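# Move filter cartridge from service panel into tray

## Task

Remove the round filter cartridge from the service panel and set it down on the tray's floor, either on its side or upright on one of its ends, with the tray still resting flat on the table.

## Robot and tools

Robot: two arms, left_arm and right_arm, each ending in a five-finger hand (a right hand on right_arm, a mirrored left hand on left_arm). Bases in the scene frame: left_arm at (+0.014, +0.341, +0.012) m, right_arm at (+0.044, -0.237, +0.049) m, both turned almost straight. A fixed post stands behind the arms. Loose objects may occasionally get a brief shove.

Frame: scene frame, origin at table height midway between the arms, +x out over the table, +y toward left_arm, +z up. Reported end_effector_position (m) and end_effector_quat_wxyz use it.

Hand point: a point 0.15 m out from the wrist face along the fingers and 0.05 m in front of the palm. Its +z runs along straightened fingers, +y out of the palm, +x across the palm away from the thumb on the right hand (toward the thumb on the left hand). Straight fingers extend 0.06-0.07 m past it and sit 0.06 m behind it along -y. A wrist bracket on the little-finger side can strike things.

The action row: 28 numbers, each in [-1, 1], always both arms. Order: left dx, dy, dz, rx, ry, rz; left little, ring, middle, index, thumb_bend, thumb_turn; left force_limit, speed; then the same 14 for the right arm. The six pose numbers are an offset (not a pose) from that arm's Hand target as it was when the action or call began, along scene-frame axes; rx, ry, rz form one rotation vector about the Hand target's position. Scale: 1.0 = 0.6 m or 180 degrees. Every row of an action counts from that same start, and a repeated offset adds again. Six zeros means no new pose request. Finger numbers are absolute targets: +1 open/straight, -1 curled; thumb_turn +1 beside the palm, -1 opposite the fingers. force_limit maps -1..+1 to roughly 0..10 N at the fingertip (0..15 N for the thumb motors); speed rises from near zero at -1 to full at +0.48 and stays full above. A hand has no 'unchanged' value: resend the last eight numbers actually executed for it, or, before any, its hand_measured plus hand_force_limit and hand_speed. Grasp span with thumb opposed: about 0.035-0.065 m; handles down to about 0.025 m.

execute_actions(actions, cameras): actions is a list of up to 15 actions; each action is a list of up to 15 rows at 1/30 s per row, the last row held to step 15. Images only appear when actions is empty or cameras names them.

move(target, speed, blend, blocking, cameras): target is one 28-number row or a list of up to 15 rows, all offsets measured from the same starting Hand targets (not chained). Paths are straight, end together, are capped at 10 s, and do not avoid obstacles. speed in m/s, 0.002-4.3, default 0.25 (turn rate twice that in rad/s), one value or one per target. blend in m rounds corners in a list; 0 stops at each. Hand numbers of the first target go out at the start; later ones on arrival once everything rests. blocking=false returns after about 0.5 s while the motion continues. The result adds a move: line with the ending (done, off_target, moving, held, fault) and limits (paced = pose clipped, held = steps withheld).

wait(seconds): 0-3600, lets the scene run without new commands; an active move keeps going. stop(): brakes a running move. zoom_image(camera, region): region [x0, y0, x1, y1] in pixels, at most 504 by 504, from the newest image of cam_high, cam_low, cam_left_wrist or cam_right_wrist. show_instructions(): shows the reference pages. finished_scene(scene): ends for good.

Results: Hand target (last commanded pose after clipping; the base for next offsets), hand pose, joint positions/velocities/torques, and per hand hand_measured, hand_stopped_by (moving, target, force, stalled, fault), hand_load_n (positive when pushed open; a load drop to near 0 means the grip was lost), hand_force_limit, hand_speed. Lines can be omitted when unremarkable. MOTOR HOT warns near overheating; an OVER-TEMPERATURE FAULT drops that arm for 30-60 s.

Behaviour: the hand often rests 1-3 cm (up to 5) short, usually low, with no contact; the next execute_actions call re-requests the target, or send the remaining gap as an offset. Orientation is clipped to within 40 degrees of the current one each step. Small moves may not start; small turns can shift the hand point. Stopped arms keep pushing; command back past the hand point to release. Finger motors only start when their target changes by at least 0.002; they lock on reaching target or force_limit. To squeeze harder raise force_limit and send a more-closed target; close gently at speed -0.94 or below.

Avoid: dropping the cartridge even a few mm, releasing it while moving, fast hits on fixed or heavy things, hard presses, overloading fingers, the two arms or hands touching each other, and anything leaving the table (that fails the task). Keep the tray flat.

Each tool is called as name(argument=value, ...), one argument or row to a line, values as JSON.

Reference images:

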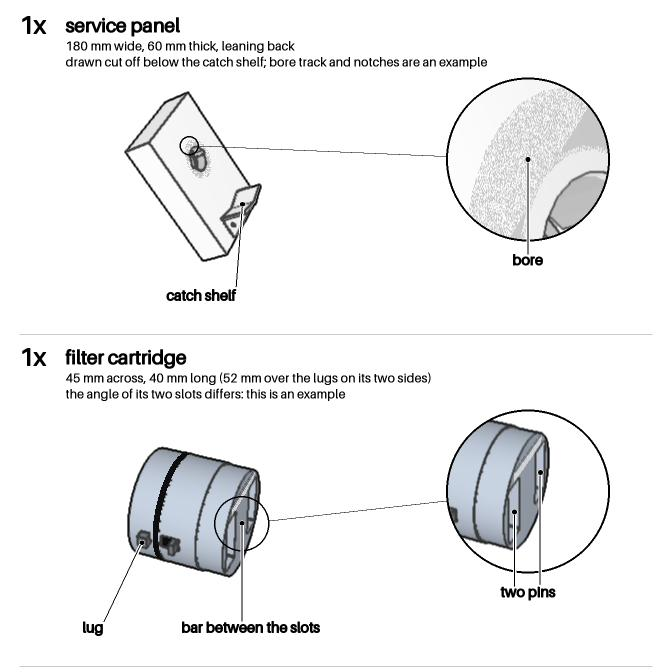

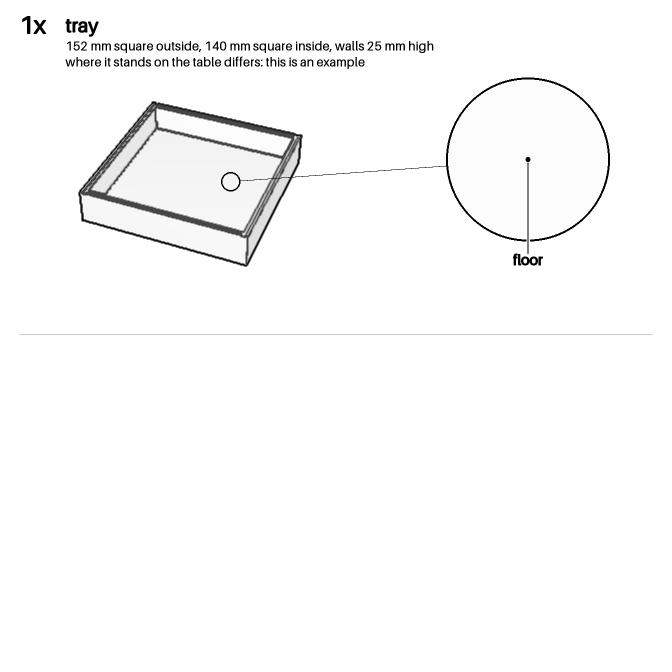

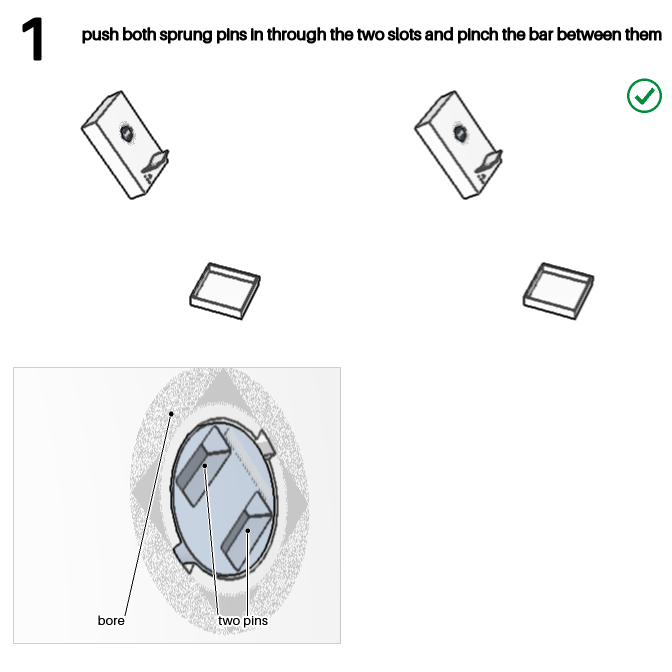

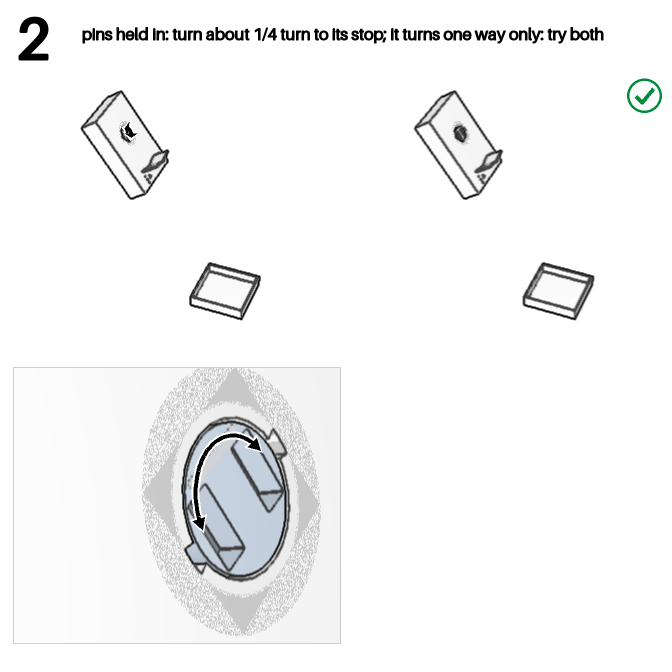

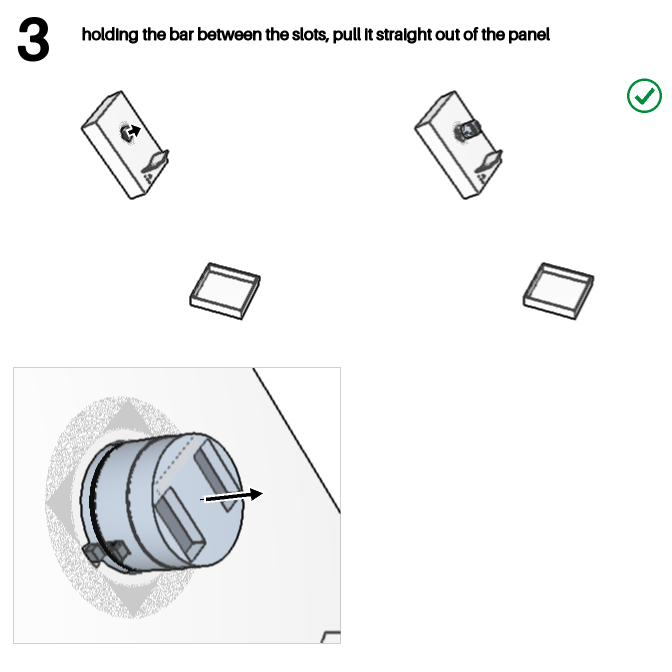

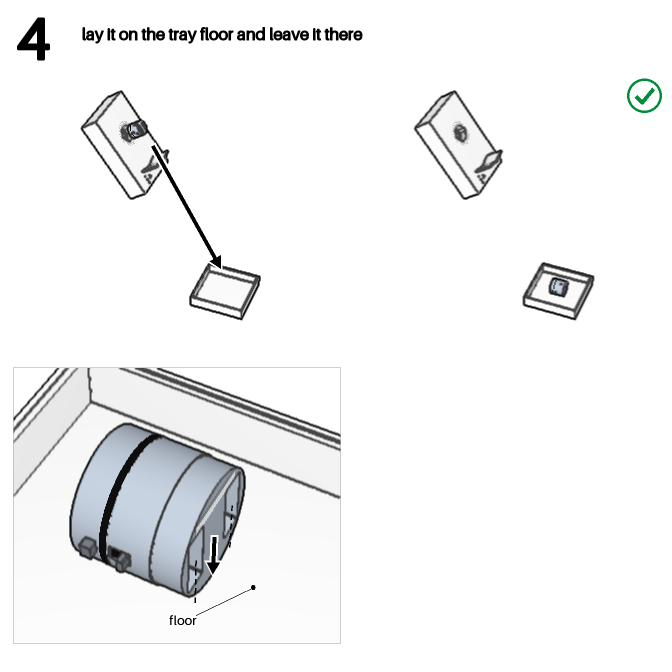

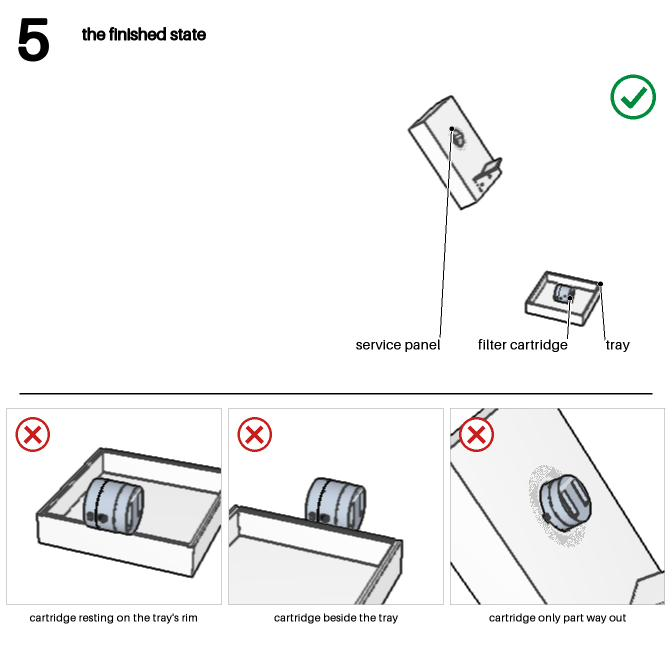

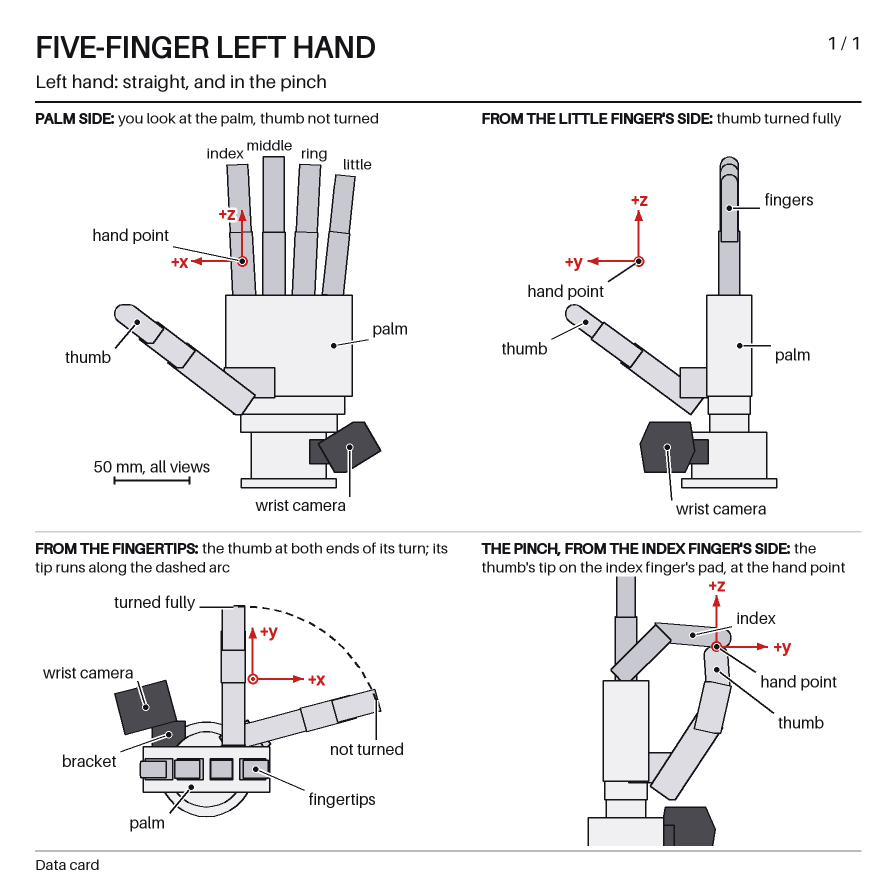

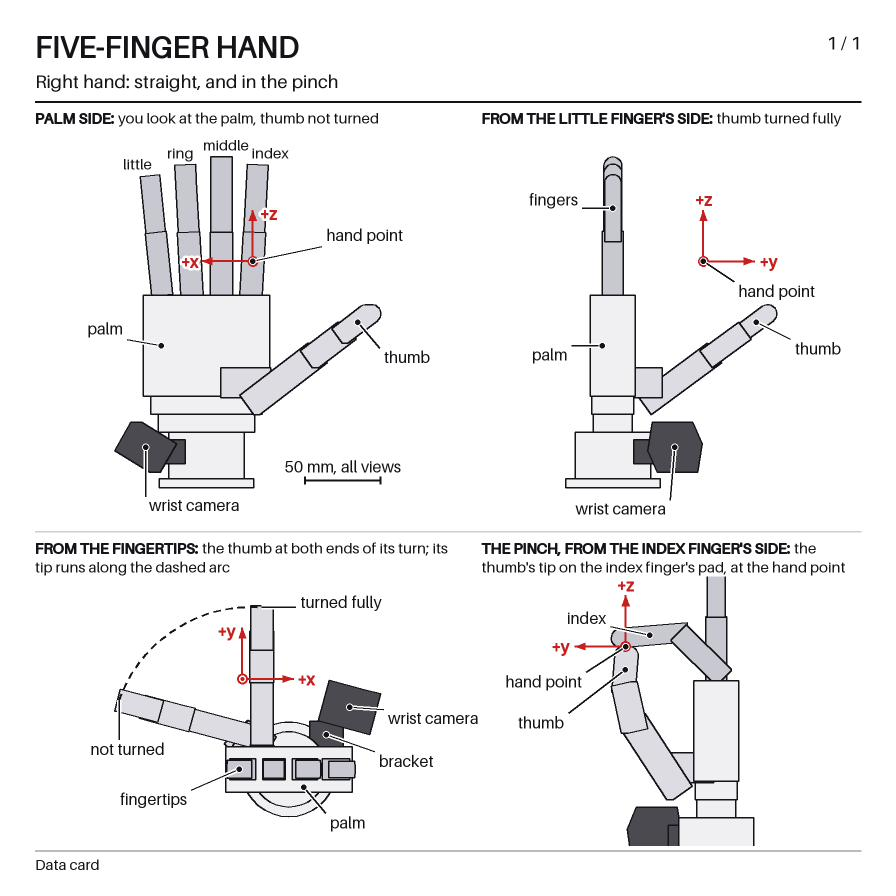

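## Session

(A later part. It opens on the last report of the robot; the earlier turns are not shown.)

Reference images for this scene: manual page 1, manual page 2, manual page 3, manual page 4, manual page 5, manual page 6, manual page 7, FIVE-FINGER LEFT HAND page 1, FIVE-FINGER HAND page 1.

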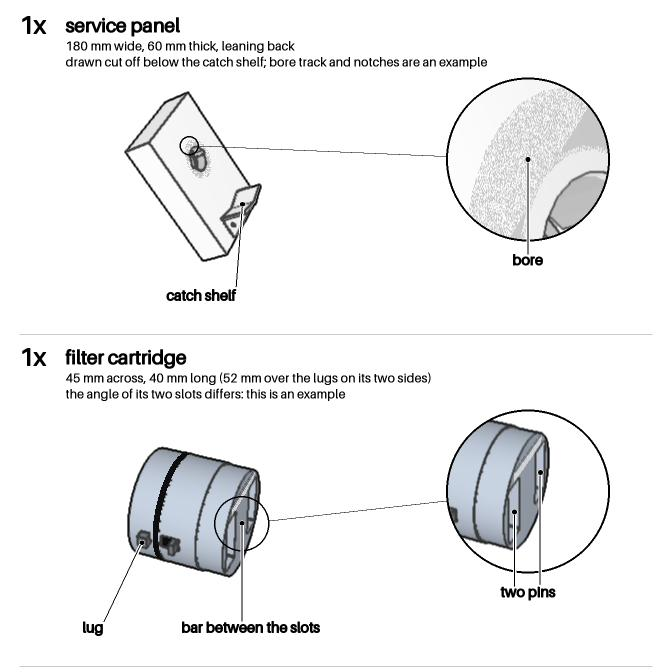

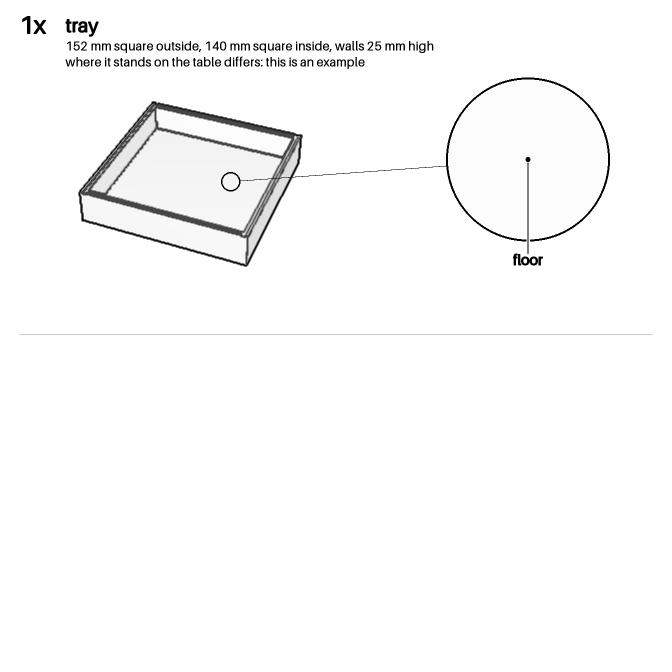

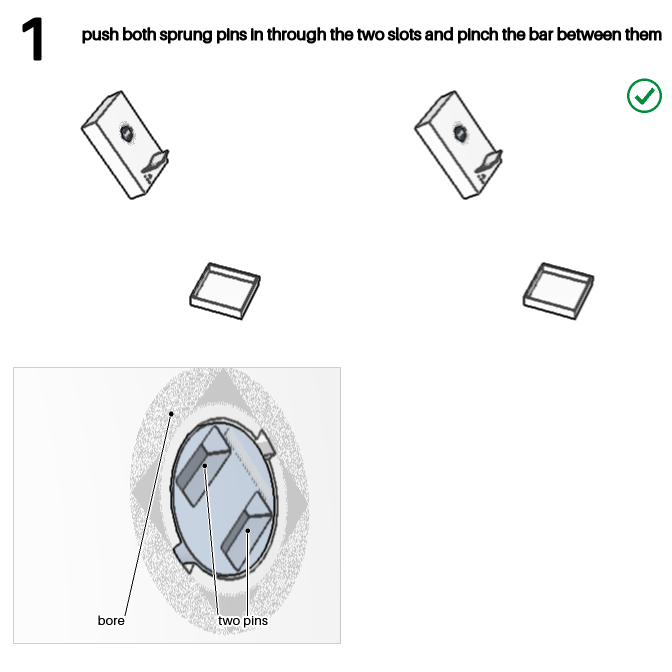

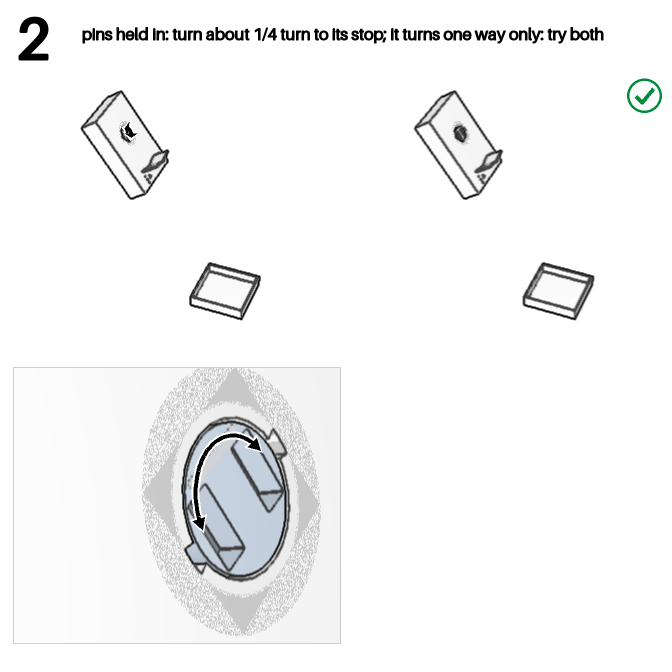

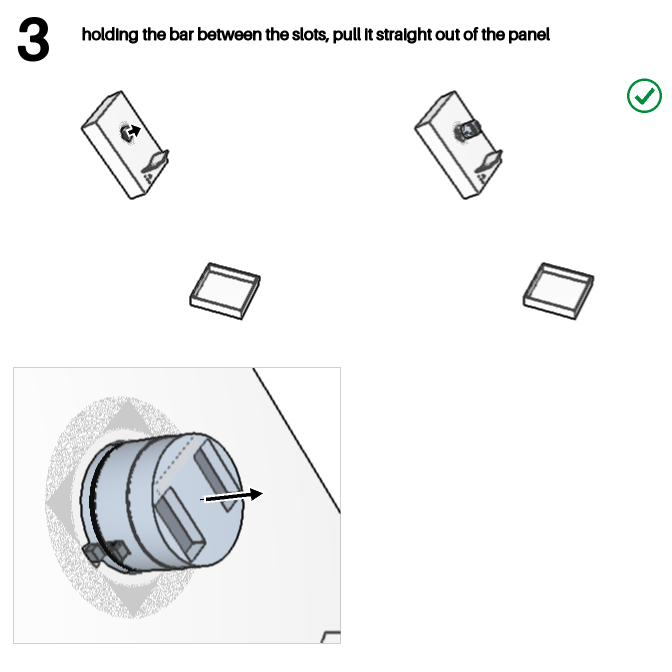

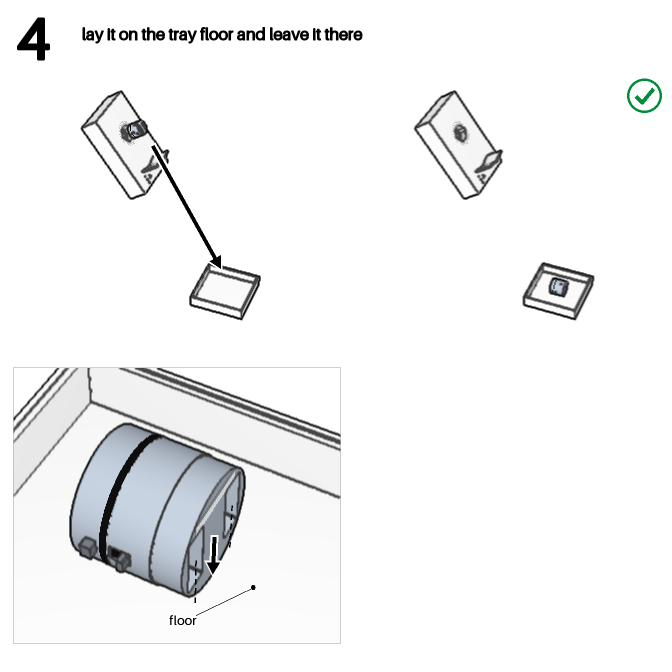

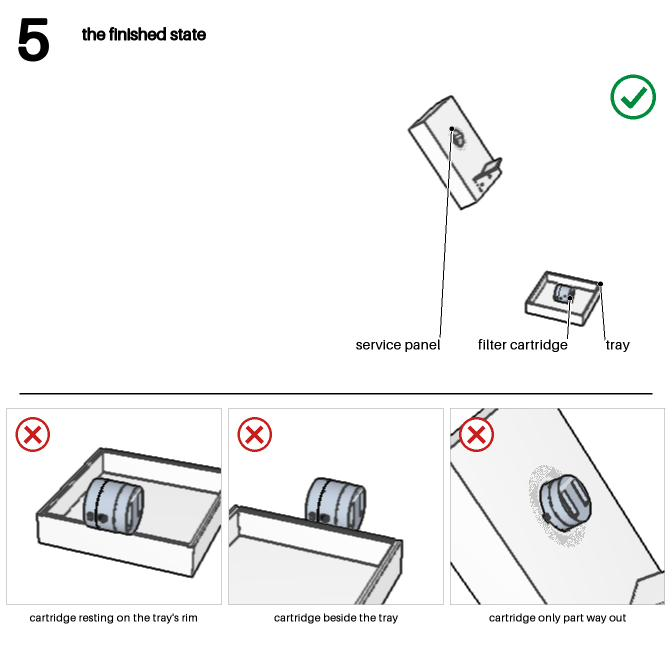

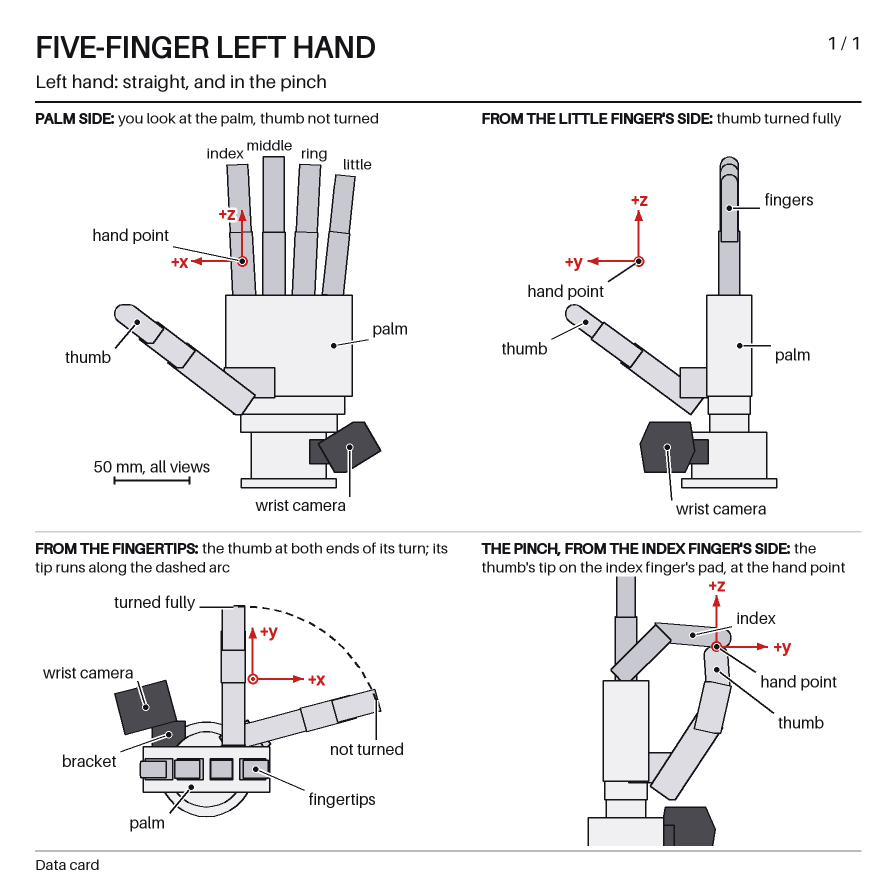

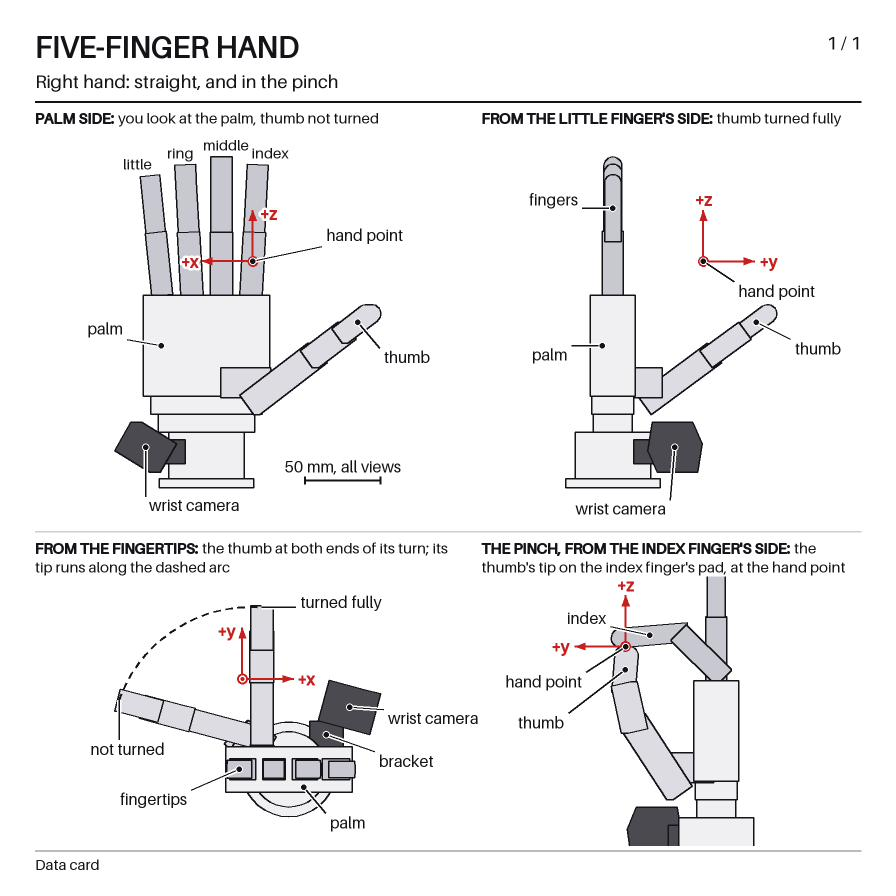

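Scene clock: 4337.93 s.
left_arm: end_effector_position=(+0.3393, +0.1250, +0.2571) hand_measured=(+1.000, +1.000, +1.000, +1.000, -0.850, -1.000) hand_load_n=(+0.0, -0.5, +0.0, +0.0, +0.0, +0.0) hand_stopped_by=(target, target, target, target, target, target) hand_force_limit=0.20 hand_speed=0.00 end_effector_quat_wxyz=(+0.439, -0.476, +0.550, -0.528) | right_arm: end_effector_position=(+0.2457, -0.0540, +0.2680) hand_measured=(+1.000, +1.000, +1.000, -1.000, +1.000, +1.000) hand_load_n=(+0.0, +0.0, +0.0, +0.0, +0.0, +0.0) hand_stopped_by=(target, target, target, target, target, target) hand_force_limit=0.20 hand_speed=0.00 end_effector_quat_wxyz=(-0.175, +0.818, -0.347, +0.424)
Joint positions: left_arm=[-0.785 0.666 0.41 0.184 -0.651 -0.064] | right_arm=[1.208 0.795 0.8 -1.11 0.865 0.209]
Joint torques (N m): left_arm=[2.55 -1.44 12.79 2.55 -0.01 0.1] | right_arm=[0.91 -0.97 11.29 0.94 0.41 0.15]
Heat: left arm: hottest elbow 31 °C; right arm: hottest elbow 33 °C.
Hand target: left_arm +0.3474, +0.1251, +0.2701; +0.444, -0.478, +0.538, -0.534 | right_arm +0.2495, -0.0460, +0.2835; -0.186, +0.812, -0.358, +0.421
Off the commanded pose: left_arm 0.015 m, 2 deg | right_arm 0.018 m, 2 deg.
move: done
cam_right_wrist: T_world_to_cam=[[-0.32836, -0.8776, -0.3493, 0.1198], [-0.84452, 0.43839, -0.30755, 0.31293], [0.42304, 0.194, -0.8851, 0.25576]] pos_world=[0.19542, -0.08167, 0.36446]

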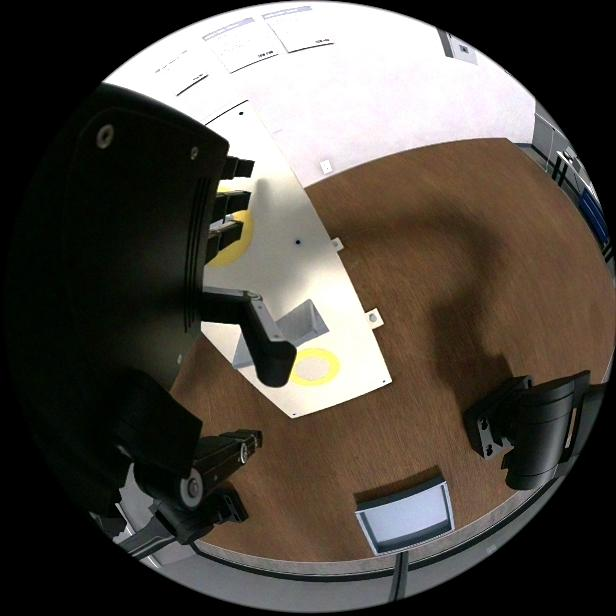

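move(
  target=[
    [0,0,0,0,0,0,1,1,1,1,-0.85,-1,0.2,0.0,0,0,0,0,0,0,1,1,1,1,1,-1,0.2,0.0],
    [0,0,0,0,0,0,1,1,1,1,-0.85,-1,0.2,0.0,0.0833,-0.0083,0.05,0.129,-0.246,0.184,1,1,1,1,-0.85,-1,0.2,0.0],
    [0,0,0,0,0,0,1,1,1,1,-0.85,-1,0.2,0.0,0.1602,0.0497,-0.0307,0.129,-0.246,0.184,1,1,1,0.25,-0.85,-1,0.2,0.0],
  ],
  speed=[0.15,0.15,0.1],
  cameras=["cam_left_wrist","cam_right_wrist"],
)

zoom_image(
  camera="cam_left_wrist",
  region=[320, 335, 372, 387],
)

Scene clock: 4401.17 s.
left_arm: end_effector_position=(+0.3393, +0.1250, +0.2571) hand_measured=(+1.000, +1.000, +1.000, +1.000, -0.850, -1.000) hand_load_n=(+0.0, +0.0, +0.0, +0.0, +0.0, +0.0) hand_stopped_by=(target, target, target, target, target, target) hand_force_limit=0.20 hand_speed=0.00 end_effector_quat_wxyz=(+0.439, -0.476, +0.550, -0.528) | right_arm: end_effector_position=(+0.3449, -0.0150, +0.2664) hand_measured=(+1.000, +1.000, +1.000, +0.250, -0.850, -1.000) hand_load_n=(+0.0, +0.0, -0.5, +3.0, +1.0, +0.5) hand_stopped_by=(target, target, target, target, target, target) hand_force_limit=0.20 hand_speed=0.00 end_effector_quat_wxyz=(+0.564, -0.613, +0.095, -0.545)
Joint positions: left_arm=[-0.785 0.666 0.41 0.184 -0.651 -0.064] | right_arm=[0.692 0.697 0.132 0.796 0.031 -0.622]
Joint torques (N m): left_arm=[2.43 -1.38 12.74 2.58 -0.01 0.09] | right_arm=[0.67 0.91 7.28 3.15 -0.17 0.11]
Heat: left arm: hottest elbow 32 °C; right arm: hottest elbow 35 °C.
Hand target: left_arm +0.3474, +0.1251, +0.2701; +0.444, -0.478, +0.538, -0.534 | right_arm +0.3457, -0.0162, +0.2653; -0.566, +0.611, -0.099, +0.544
Off the commanded pose: left_arm 0.015 m, 2 deg | right_arm 0.002 m, 1 deg.
move: done
cam_left_wrist: T_world_to_cam=[[0.06649, -0.24084, 0.96828, -0.23783], [-0.69506, -0.70743, -0.12823, 0.34732], [0.71587, -0.66449, -0.21443, 0.00537]] pos_world=[0.25337, 0.192, 0.27597]
cam_right_wrist: T_world_to_cam=[[0.54425, -0.5813, -0.60489, -0.04242], [-0.6069, 0.22498, -0.76227, 0.41514], [0.5792, 0.78197, -0.23034, -0.01461]] pos_world=[0.2835, -0.10663, 0.28742]

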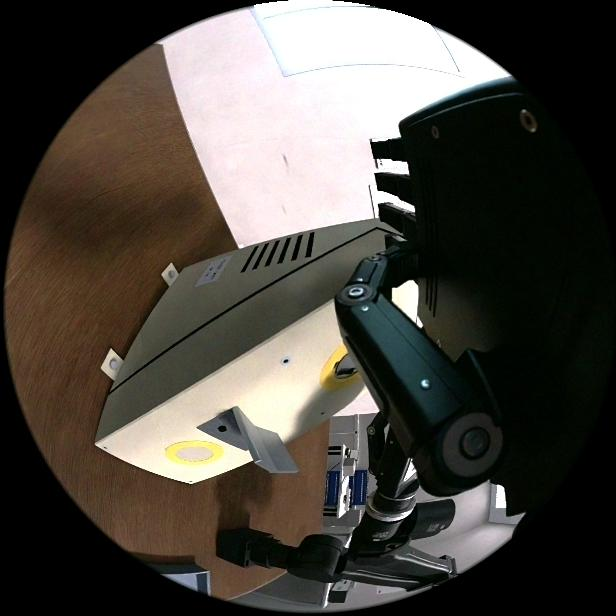

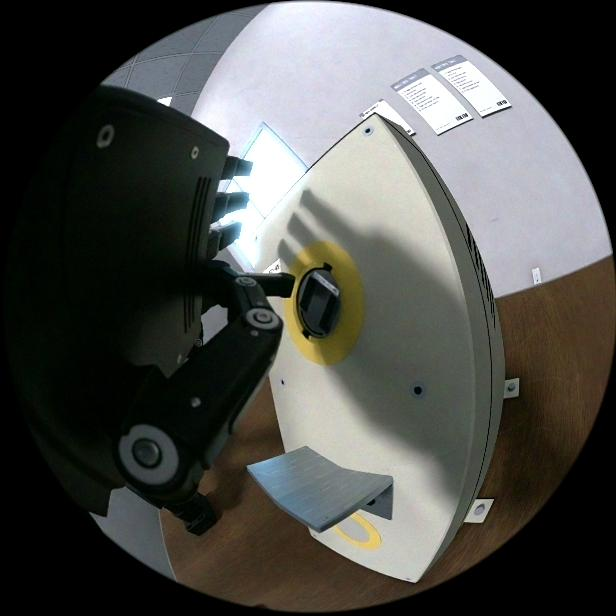

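Scaled by 9.692 from the camera's image (finer frame: 880x880).

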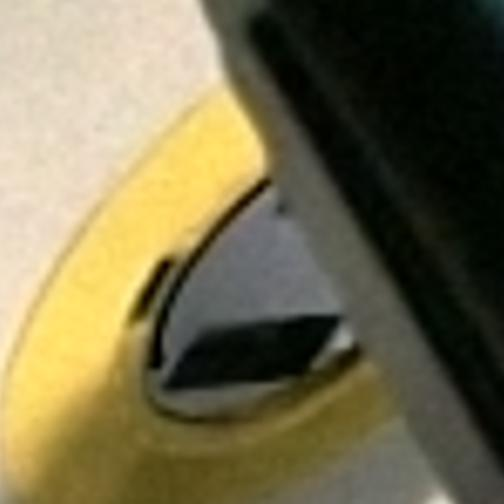

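move(
  target=[
    [-0.01,0.01,0.08,0,0,0,1,1,1,1,-0.85,-1,0.2,0.0,0,0,0,0,0,0,1,1,1,0.25,-0.7,-1,0.2,0.0],
    [0,0,0,0,0,0,1,1,1,1,-0.85,-1,0.2,0.0,0,0,0,0,0,0,1,1,1,0.25,-0.7,-1,0.2,0.0],
  ],
  speed=[0.1,0.08],
  cameras=["cam_left_wrist"],
)

zoom_image(
  camera="cam_left_wrist",
  region=[300, 335, 360, 395],
)

Scene clock: 4410.07 s.
left_arm: end_effector_position=(+0.3433, +0.1210, +0.2763) hand_measured=(+1.000, +1.000, +1.000, +1.000, -0.850, -1.000) hand_load_n=(+0.0, -0.5, +0.0, +0.0, +0.0, +0.0) hand_stopped_by=(target, target, target, target, target, target) hand_force_limit=0.20 hand_speed=0.00 end_effector_quat_wxyz=(+0.439, -0.475, +0.540, -0.539) | right_arm: end_effector_position=(+0.3449, -0.0150, +0.2663) hand_measured=(+1.000, +1.000, +1.000, +0.250, -0.700, -1.000) hand_load_n=(+0.0, +0.0, +0.0, +0.0, +0.0, +0.0) hand_stopped_by=(target, target, target, target, target, target) hand_force_limit=0.20 hand_speed=0.00 end_effector_quat_wxyz=(+0.564, -0.613, +0.095, -0.545)
Joint positions: left_arm=[-0.784 0.668 0.442 0.184 -0.65 -0.063] | right_arm=[0.692 0.697 0.132 0.796 0.031 -0.622]
Joint torques (N m): left_arm=[2.49 -1.44 10.15 2.51 0.01 0.09] | right_arm=[0.56 0.79 7.32 3.17 -0.18 0.11]
Heat: left arm: hottest elbow 32 °C; right arm: hottest elbow 35 °C.
Hand target: left_arm +0.3474, +0.1251, +0.2702; +0.444, -0.478, +0.538, -0.534 | right_arm +0.3457, -0.0162, +0.2652; -0.566, +0.611, -0.099, +0.544
Off the commanded pose: left_arm 0.008 m, 1 deg | right_arm 0.002 m, 1 deg.
move: done
cam_left_wrist: T_world_to_cam=[[0.04606, -0.21988, 0.97444, -0.25484], [-0.69237, -0.71019, -0.12752, 0.34901], [0.72007, -0.6688, -0.18495, -0.00502]] pos_world=[0.257, 0.18847, 0.29191]

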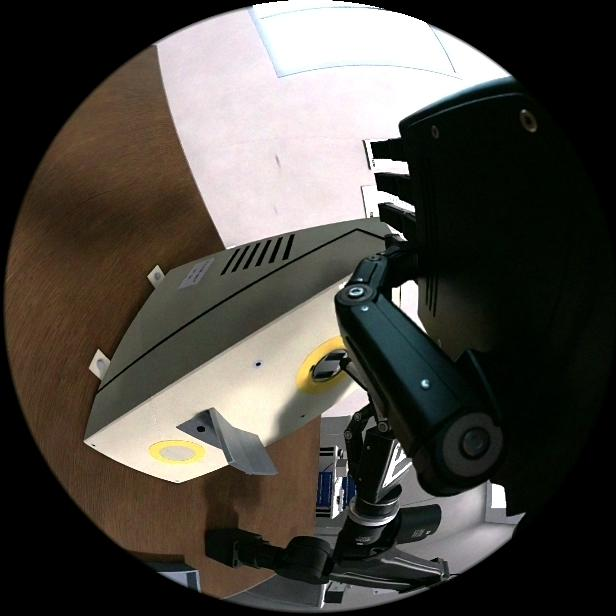

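Scaled by 8.400 from the camera's image (finer frame: 880x880).

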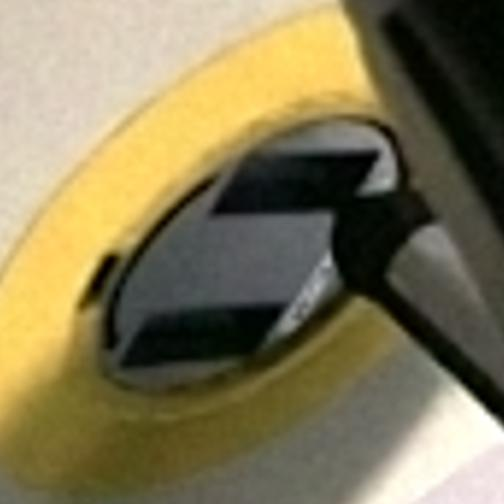

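move(
  target=[
    [0,0,0,0,0,0,1,1,1,1,-0.85,-1,0.2,0.0,0.0018,-0.01,-0.0287,0,0,0,1,1,1,0.25,-0.7,-1,0.2,0.0],
    [0,0,0,0,0,0,1,1,1,1,-0.85,-1,0.2,0.0,0.0287,-0.01,-0.0426,0,0,0,1,1,1,0.25,-0.7,-1,0.2,0.0],
  ],
  speed=[0.1,0.05],
  cameras=["cam_left_wrist"],
)

zoom_image(
  camera="cam_left_wrist",
  region=[300, 335, 360, 395],
)

Scene clock: 4436.00 s.
left_arm: end_effector_position=(+0.3433, +0.1210, +0.2763) hand_measured=(+1.000, +1.000, +1.000, +1.000, -0.850, -1.000) hand_load_n=(+0.0, +0.0, +0.0, +0.0, +0.0, +0.0) hand_stopped_by=(target, target, target, target, target, target) hand_force_limit=0.20 hand_speed=0.00 end_effector_quat_wxyz=(+0.439, -0.475, +0.540, -0.539) | right_arm: end_effector_position=(+0.3541, -0.0165, +0.2484) hand_measured=(+1.000, +1.000, +1.000, +0.250, -0.700, -1.000) hand_load_n=(+0.0, +0.0, +0.0, +0.0, +0.0, +0.0) hand_stopped_by=(target, target, target, target, target, target) hand_force_limit=0.20 hand_speed=0.00 end_effector_quat_wxyz=(+0.580, -0.602, +0.086, -0.543)
Joint positions: left_arm=[-0.784 0.668 0.442 0.184 -0.65 -0.063] | right_arm=[0.619 0.896 0.095 1.066 -0.066 -0.592]
Joint torques (N m): left_arm=[2.55 -1.61 10.15 2.55 0 0.1] | right_arm=[-0.44 1.2 6.93 2.06 0.38 0.03]
Heat: left arm: hottest elbow 30 °C; right arm: hottest elbow 33 °C.
Hand target: left_arm +0.3474, +0.1252, +0.2701; +0.444, -0.478, +0.538, -0.534 | right_arm +0.3629, -0.0222, +0.2397; +0.567, -0.611, +0.099, -0.544
Off the commanded pose: left_arm 0.008 m, 1 deg | right_arm 0.014 m, 2 deg.
move: off_target (right_arm)
cam_left_wrist: T_world_to_cam=[[0.04606, -0.21988, 0.97444, -0.25484], [-0.69237, -0.71019, -0.12752, 0.34901], [0.72007, -0.6688, -0.18495, -0.00502]] pos_world=[0.257, 0.18847, 0.29191]

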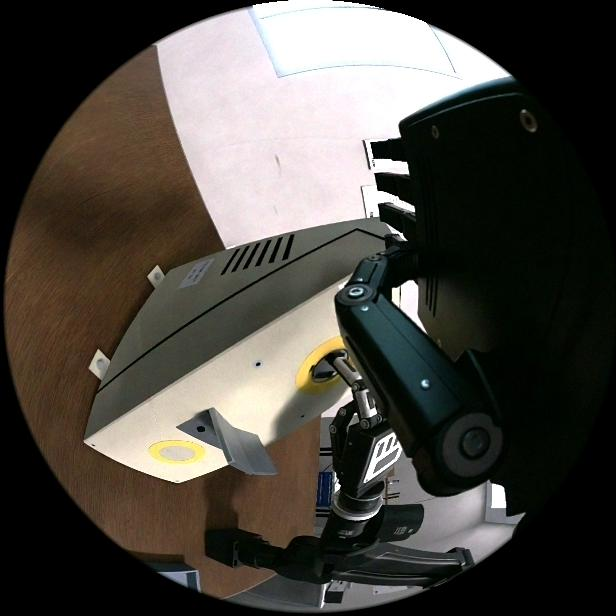

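Scaled by 8.400 from the camera's image (finer frame: 880x880).

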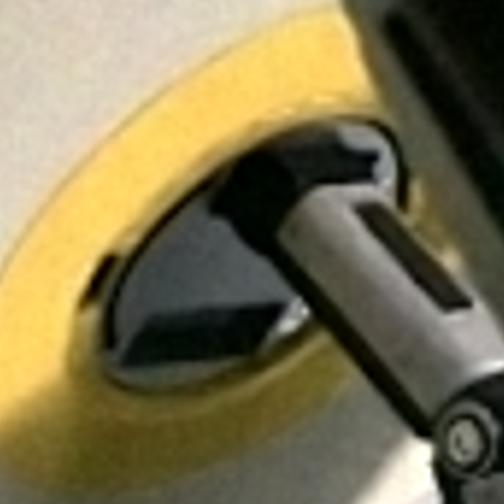

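zoom_image(
  camera="cam_left_wrist",
  region=[318, 345, 350, 377],
)

execute_actions(
  actions=[],
  cameras=["cam_right_wrist"],
)

zoom_image(
  camera="cam_right_wrist",
  region=[270, 240, 350, 320],
)

Scaled by 15.750 from the camera's image (finer frame: 880x880).

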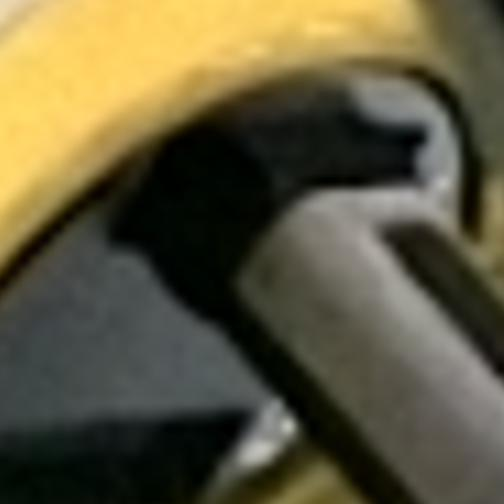

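Scene clock: 4452.93 s.
left_arm: end_effector_position=(+0.3433, +0.1210, +0.2763) hand_measured=(+1.000, +1.000, +1.000, +1.000, -0.850, -1.000) hand_load_n=(+0.0, +0.0, +0.0, -0.5, +0.0, +0.0) hand_stopped_by=(target, target, target, target, target, target) hand_force_limit=0.20 hand_speed=0.00 end_effector_quat_wxyz=(+0.439, -0.475, +0.540, -0.539) | right_arm: end_effector_position=(+0.3541, -0.0164, +0.2483) hand_measured=(+1.000, +1.000, +1.000, +0.250, -0.700, -1.000) hand_load_n=(+0.0, +0.0, +0.0, +0.0, +0.0, +0.0) hand_stopped_by=(target, target, target, target, target, target) hand_force_limit=0.20 hand_speed=0.00 end_effector_quat_wxyz=(+0.580, -0.602, +0.087, -0.542)
Joint positions: left_arm=[-0.784 0.668 0.442 0.184 -0.65 -0.063] | right_arm=[0.619 0.896 0.095 1.066 -0.066 -0.591]
Joint velocities: within noise
Joint torques (N m): left_arm=[2.37 -1.44 10.17 2.56 0 0.09] | right_arm=[-0.32 1.38 6.93 2.15 0.36 0.01]
Heat: left arm: hottest elbow 30 °C; right arm: hottest elbow 32 °C.
Hand target: left_arm +0.3474, +0.1252, +0.2701; +0.444, -0.478, +0.538, -0.534 | right_arm +0.3629, -0.0221, +0.2395; +0.566, -0.611, +0.099, -0.544
Off the commanded pose: left_arm 0.008 m, 1 deg | right_arm 0.014 m, 2 deg.
camera_calibration:
cam_right_wrist: T_world_to_cam=[[0.57372, -0.55094, -0.60606, -0.06884], [-0.59655, 0.22595, -0.77011, 0.40542], [0.56122, 0.80338, -0.19903, -0.02411]] pos_world=[0.29488, -0.11016, 0.2657]
Images, in order (width x height): cam_right_wrist 616x616.

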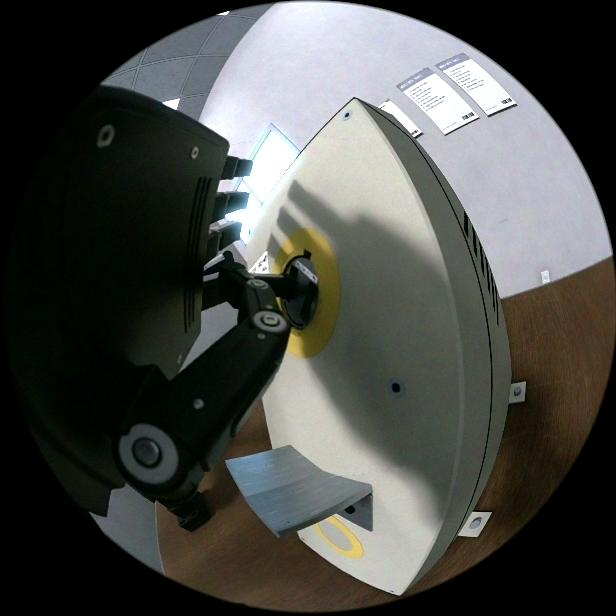

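Scaled by 6.300 from the camera's image (finer frame: 880x880).

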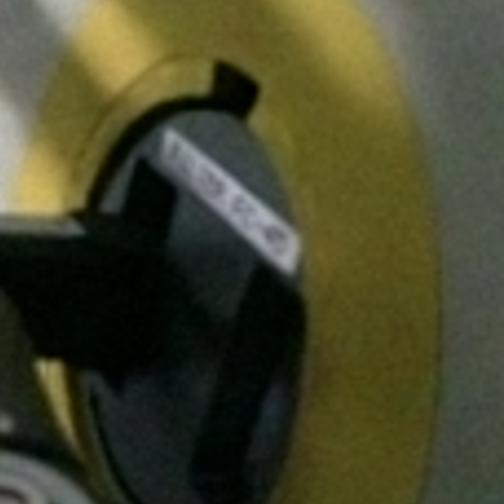

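move(
  target=[
    [0,0,0,0,0,0,1,1,1,1,-0.85,-1,0.2,0.0,-0.0410,-0.01,0.0340,0,0,0,1,1,1,0.25,-0.7,-1,0.2,0.0],
    [0,0,0,0,0,0,1,1,1,1,-0.85,-1,0.2,0.0,-0.0330,-0.0056,0.0103,0,0,0,1,1,1,0.25,-0.7,-1,0.2,0.0],
  ],
  speed=[0.1,0.05],
)

Scene clock: 4465.93 s.
left_arm: end_effector_position=(+0.3433, +0.1210, +0.2763) hand_measured=(+1.000, +1.000, +1.000, +1.000, -0.850, -1.000) hand_load_n=(-0.5, +0.0, +0.0, +0.0, +0.0, +0.0) hand_stopped_by=(target, target, target, target, target, target) hand_force_limit=0.20 hand_speed=0.00 end_effector_quat_wxyz=(+0.439, -0.475, +0.540, -0.539) | right_arm: end_effector_position=(+0.3435, -0.0254, +0.2470) hand_measured=(+1.000, +1.000, +1.000, +0.250, -0.700, -1.000) hand_load_n=(+0.0, +0.0, +0.0, +0.0, +0.0, +0.0) hand_stopped_by=(target, target, target, target, target, target) hand_force_limit=0.20 hand_speed=0.00 end_effector_quat_wxyz=(+0.568, -0.612, +0.104, -0.541)
Joint positions: left_arm=[-0.784 0.668 0.442 0.184 -0.65 -0.063] | right_arm=[0.647 0.744 0.081 0.895 -0.007 -0.591]
Joint torques (N m): left_arm=[2.43 -1.49 10.14 2.54 0.01 0.09] | right_arm=[1.26 0.79 6.8 3.17 -0.07 -0.09]
Heat: left arm: hottest elbow 29 °C; right arm: hottest elbow 31 °C.
Hand target: left_arm +0.3474, +0.1252, +0.2701; +0.444, -0.478, +0.538, -0.534 | right_arm +0.3430, -0.0255, +0.2456; +0.567, -0.611, +0.099, -0.544
Off the commanded pose: left_arm 0.009 m, 1 deg | right_arm 0.001 m, 1 deg.
move: done

move(
  target=[0,0,0,0,0,0,1,1,1,1,-0.85,-1,0.2,0.0,0.022,0,-0.0123,0,0,0,1,1,1,0.25,-0.7,-1,0.2,0.0],
  speed=0.04,
  cameras=["cam_left_wrist"],
)

zoom_image(
  camera="cam_left_wrist",
  region=[318, 345, 350, 377],
)

Scene clock: 4470.13 s.
left_arm: end_effector_position=(+0.3433, +0.1210, +0.2763) hand_measured=(+1.000, +1.000, +1.000, +1.000, -0.850, -1.000) hand_load_n=(+0.0, +0.0, +0.0, +0.0, +0.0, +0.0) hand_stopped_by=(target, target, target, target, target, target) hand_force_limit=0.20 hand_speed=0.00 end_effector_quat_wxyz=(+0.439, -0.475, +0.540, -0.539) | right_arm: end_effector_position=(+0.3488, -0.0197, +0.2471) hand_measured=(+1.000, +1.000, +1.000, +0.250, -0.700, -1.000) hand_load_n=(+0.0, +0.0, +0.0, -3.5, +0.0, +0.0) hand_stopped_by=(target, target, target, target, target, target) hand_force_limit=0.20 hand_speed=0.00 end_effector_quat_wxyz=(+0.579, -0.603, +0.088, -0.542)
Joint positions: left_arm=[-0.784 0.668 0.442 0.184 -0.65 -0.063] | right_arm=[0.623 0.856 0.081 1.037 -0.06 -0.591]
Joint torques (N m): left_arm=[2.49 -1.55 10.15 2.55 0 0.08] | right_arm=[-0.26 1.55 6.78 2.33 0.33 0]
Heat: left arm: hottest elbow 29 °C; right arm: hottest elbow 31 °C.
Hand target: left_arm +0.3474, +0.1252, +0.2701; +0.444, -0.478, +0.538, -0.534 | right_arm +0.3562, -0.0255, +0.2383; +0.566, -0.611, +0.099, -0.544
Off the commanded pose: left_arm 0.009 m, 1 deg | right_arm 0.013 m, 2 deg.
move: off_target (right_arm)
cam_left_wrist: T_world_to_cam=[[0.04606, -0.21988, 0.97444, -0.25484], [-0.69237, -0.71019, -0.12752, 0.34901], [0.72007, -0.6688, -0.18495, -0.00502]] pos_world=[0.257, 0.18847, 0.29191]

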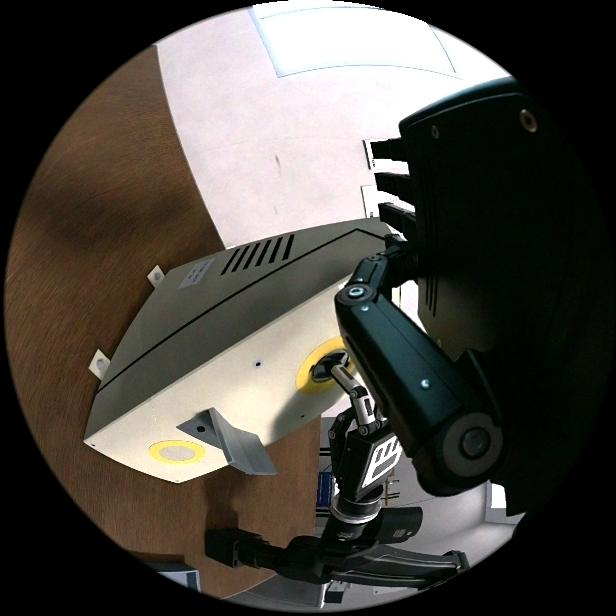

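Scaled by 15.750 from the camera's image (finer frame: 880x880).

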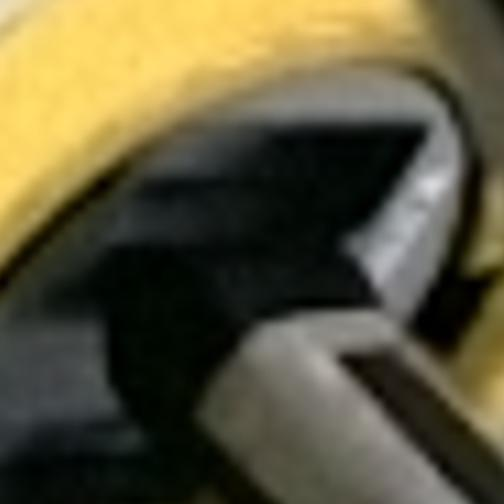

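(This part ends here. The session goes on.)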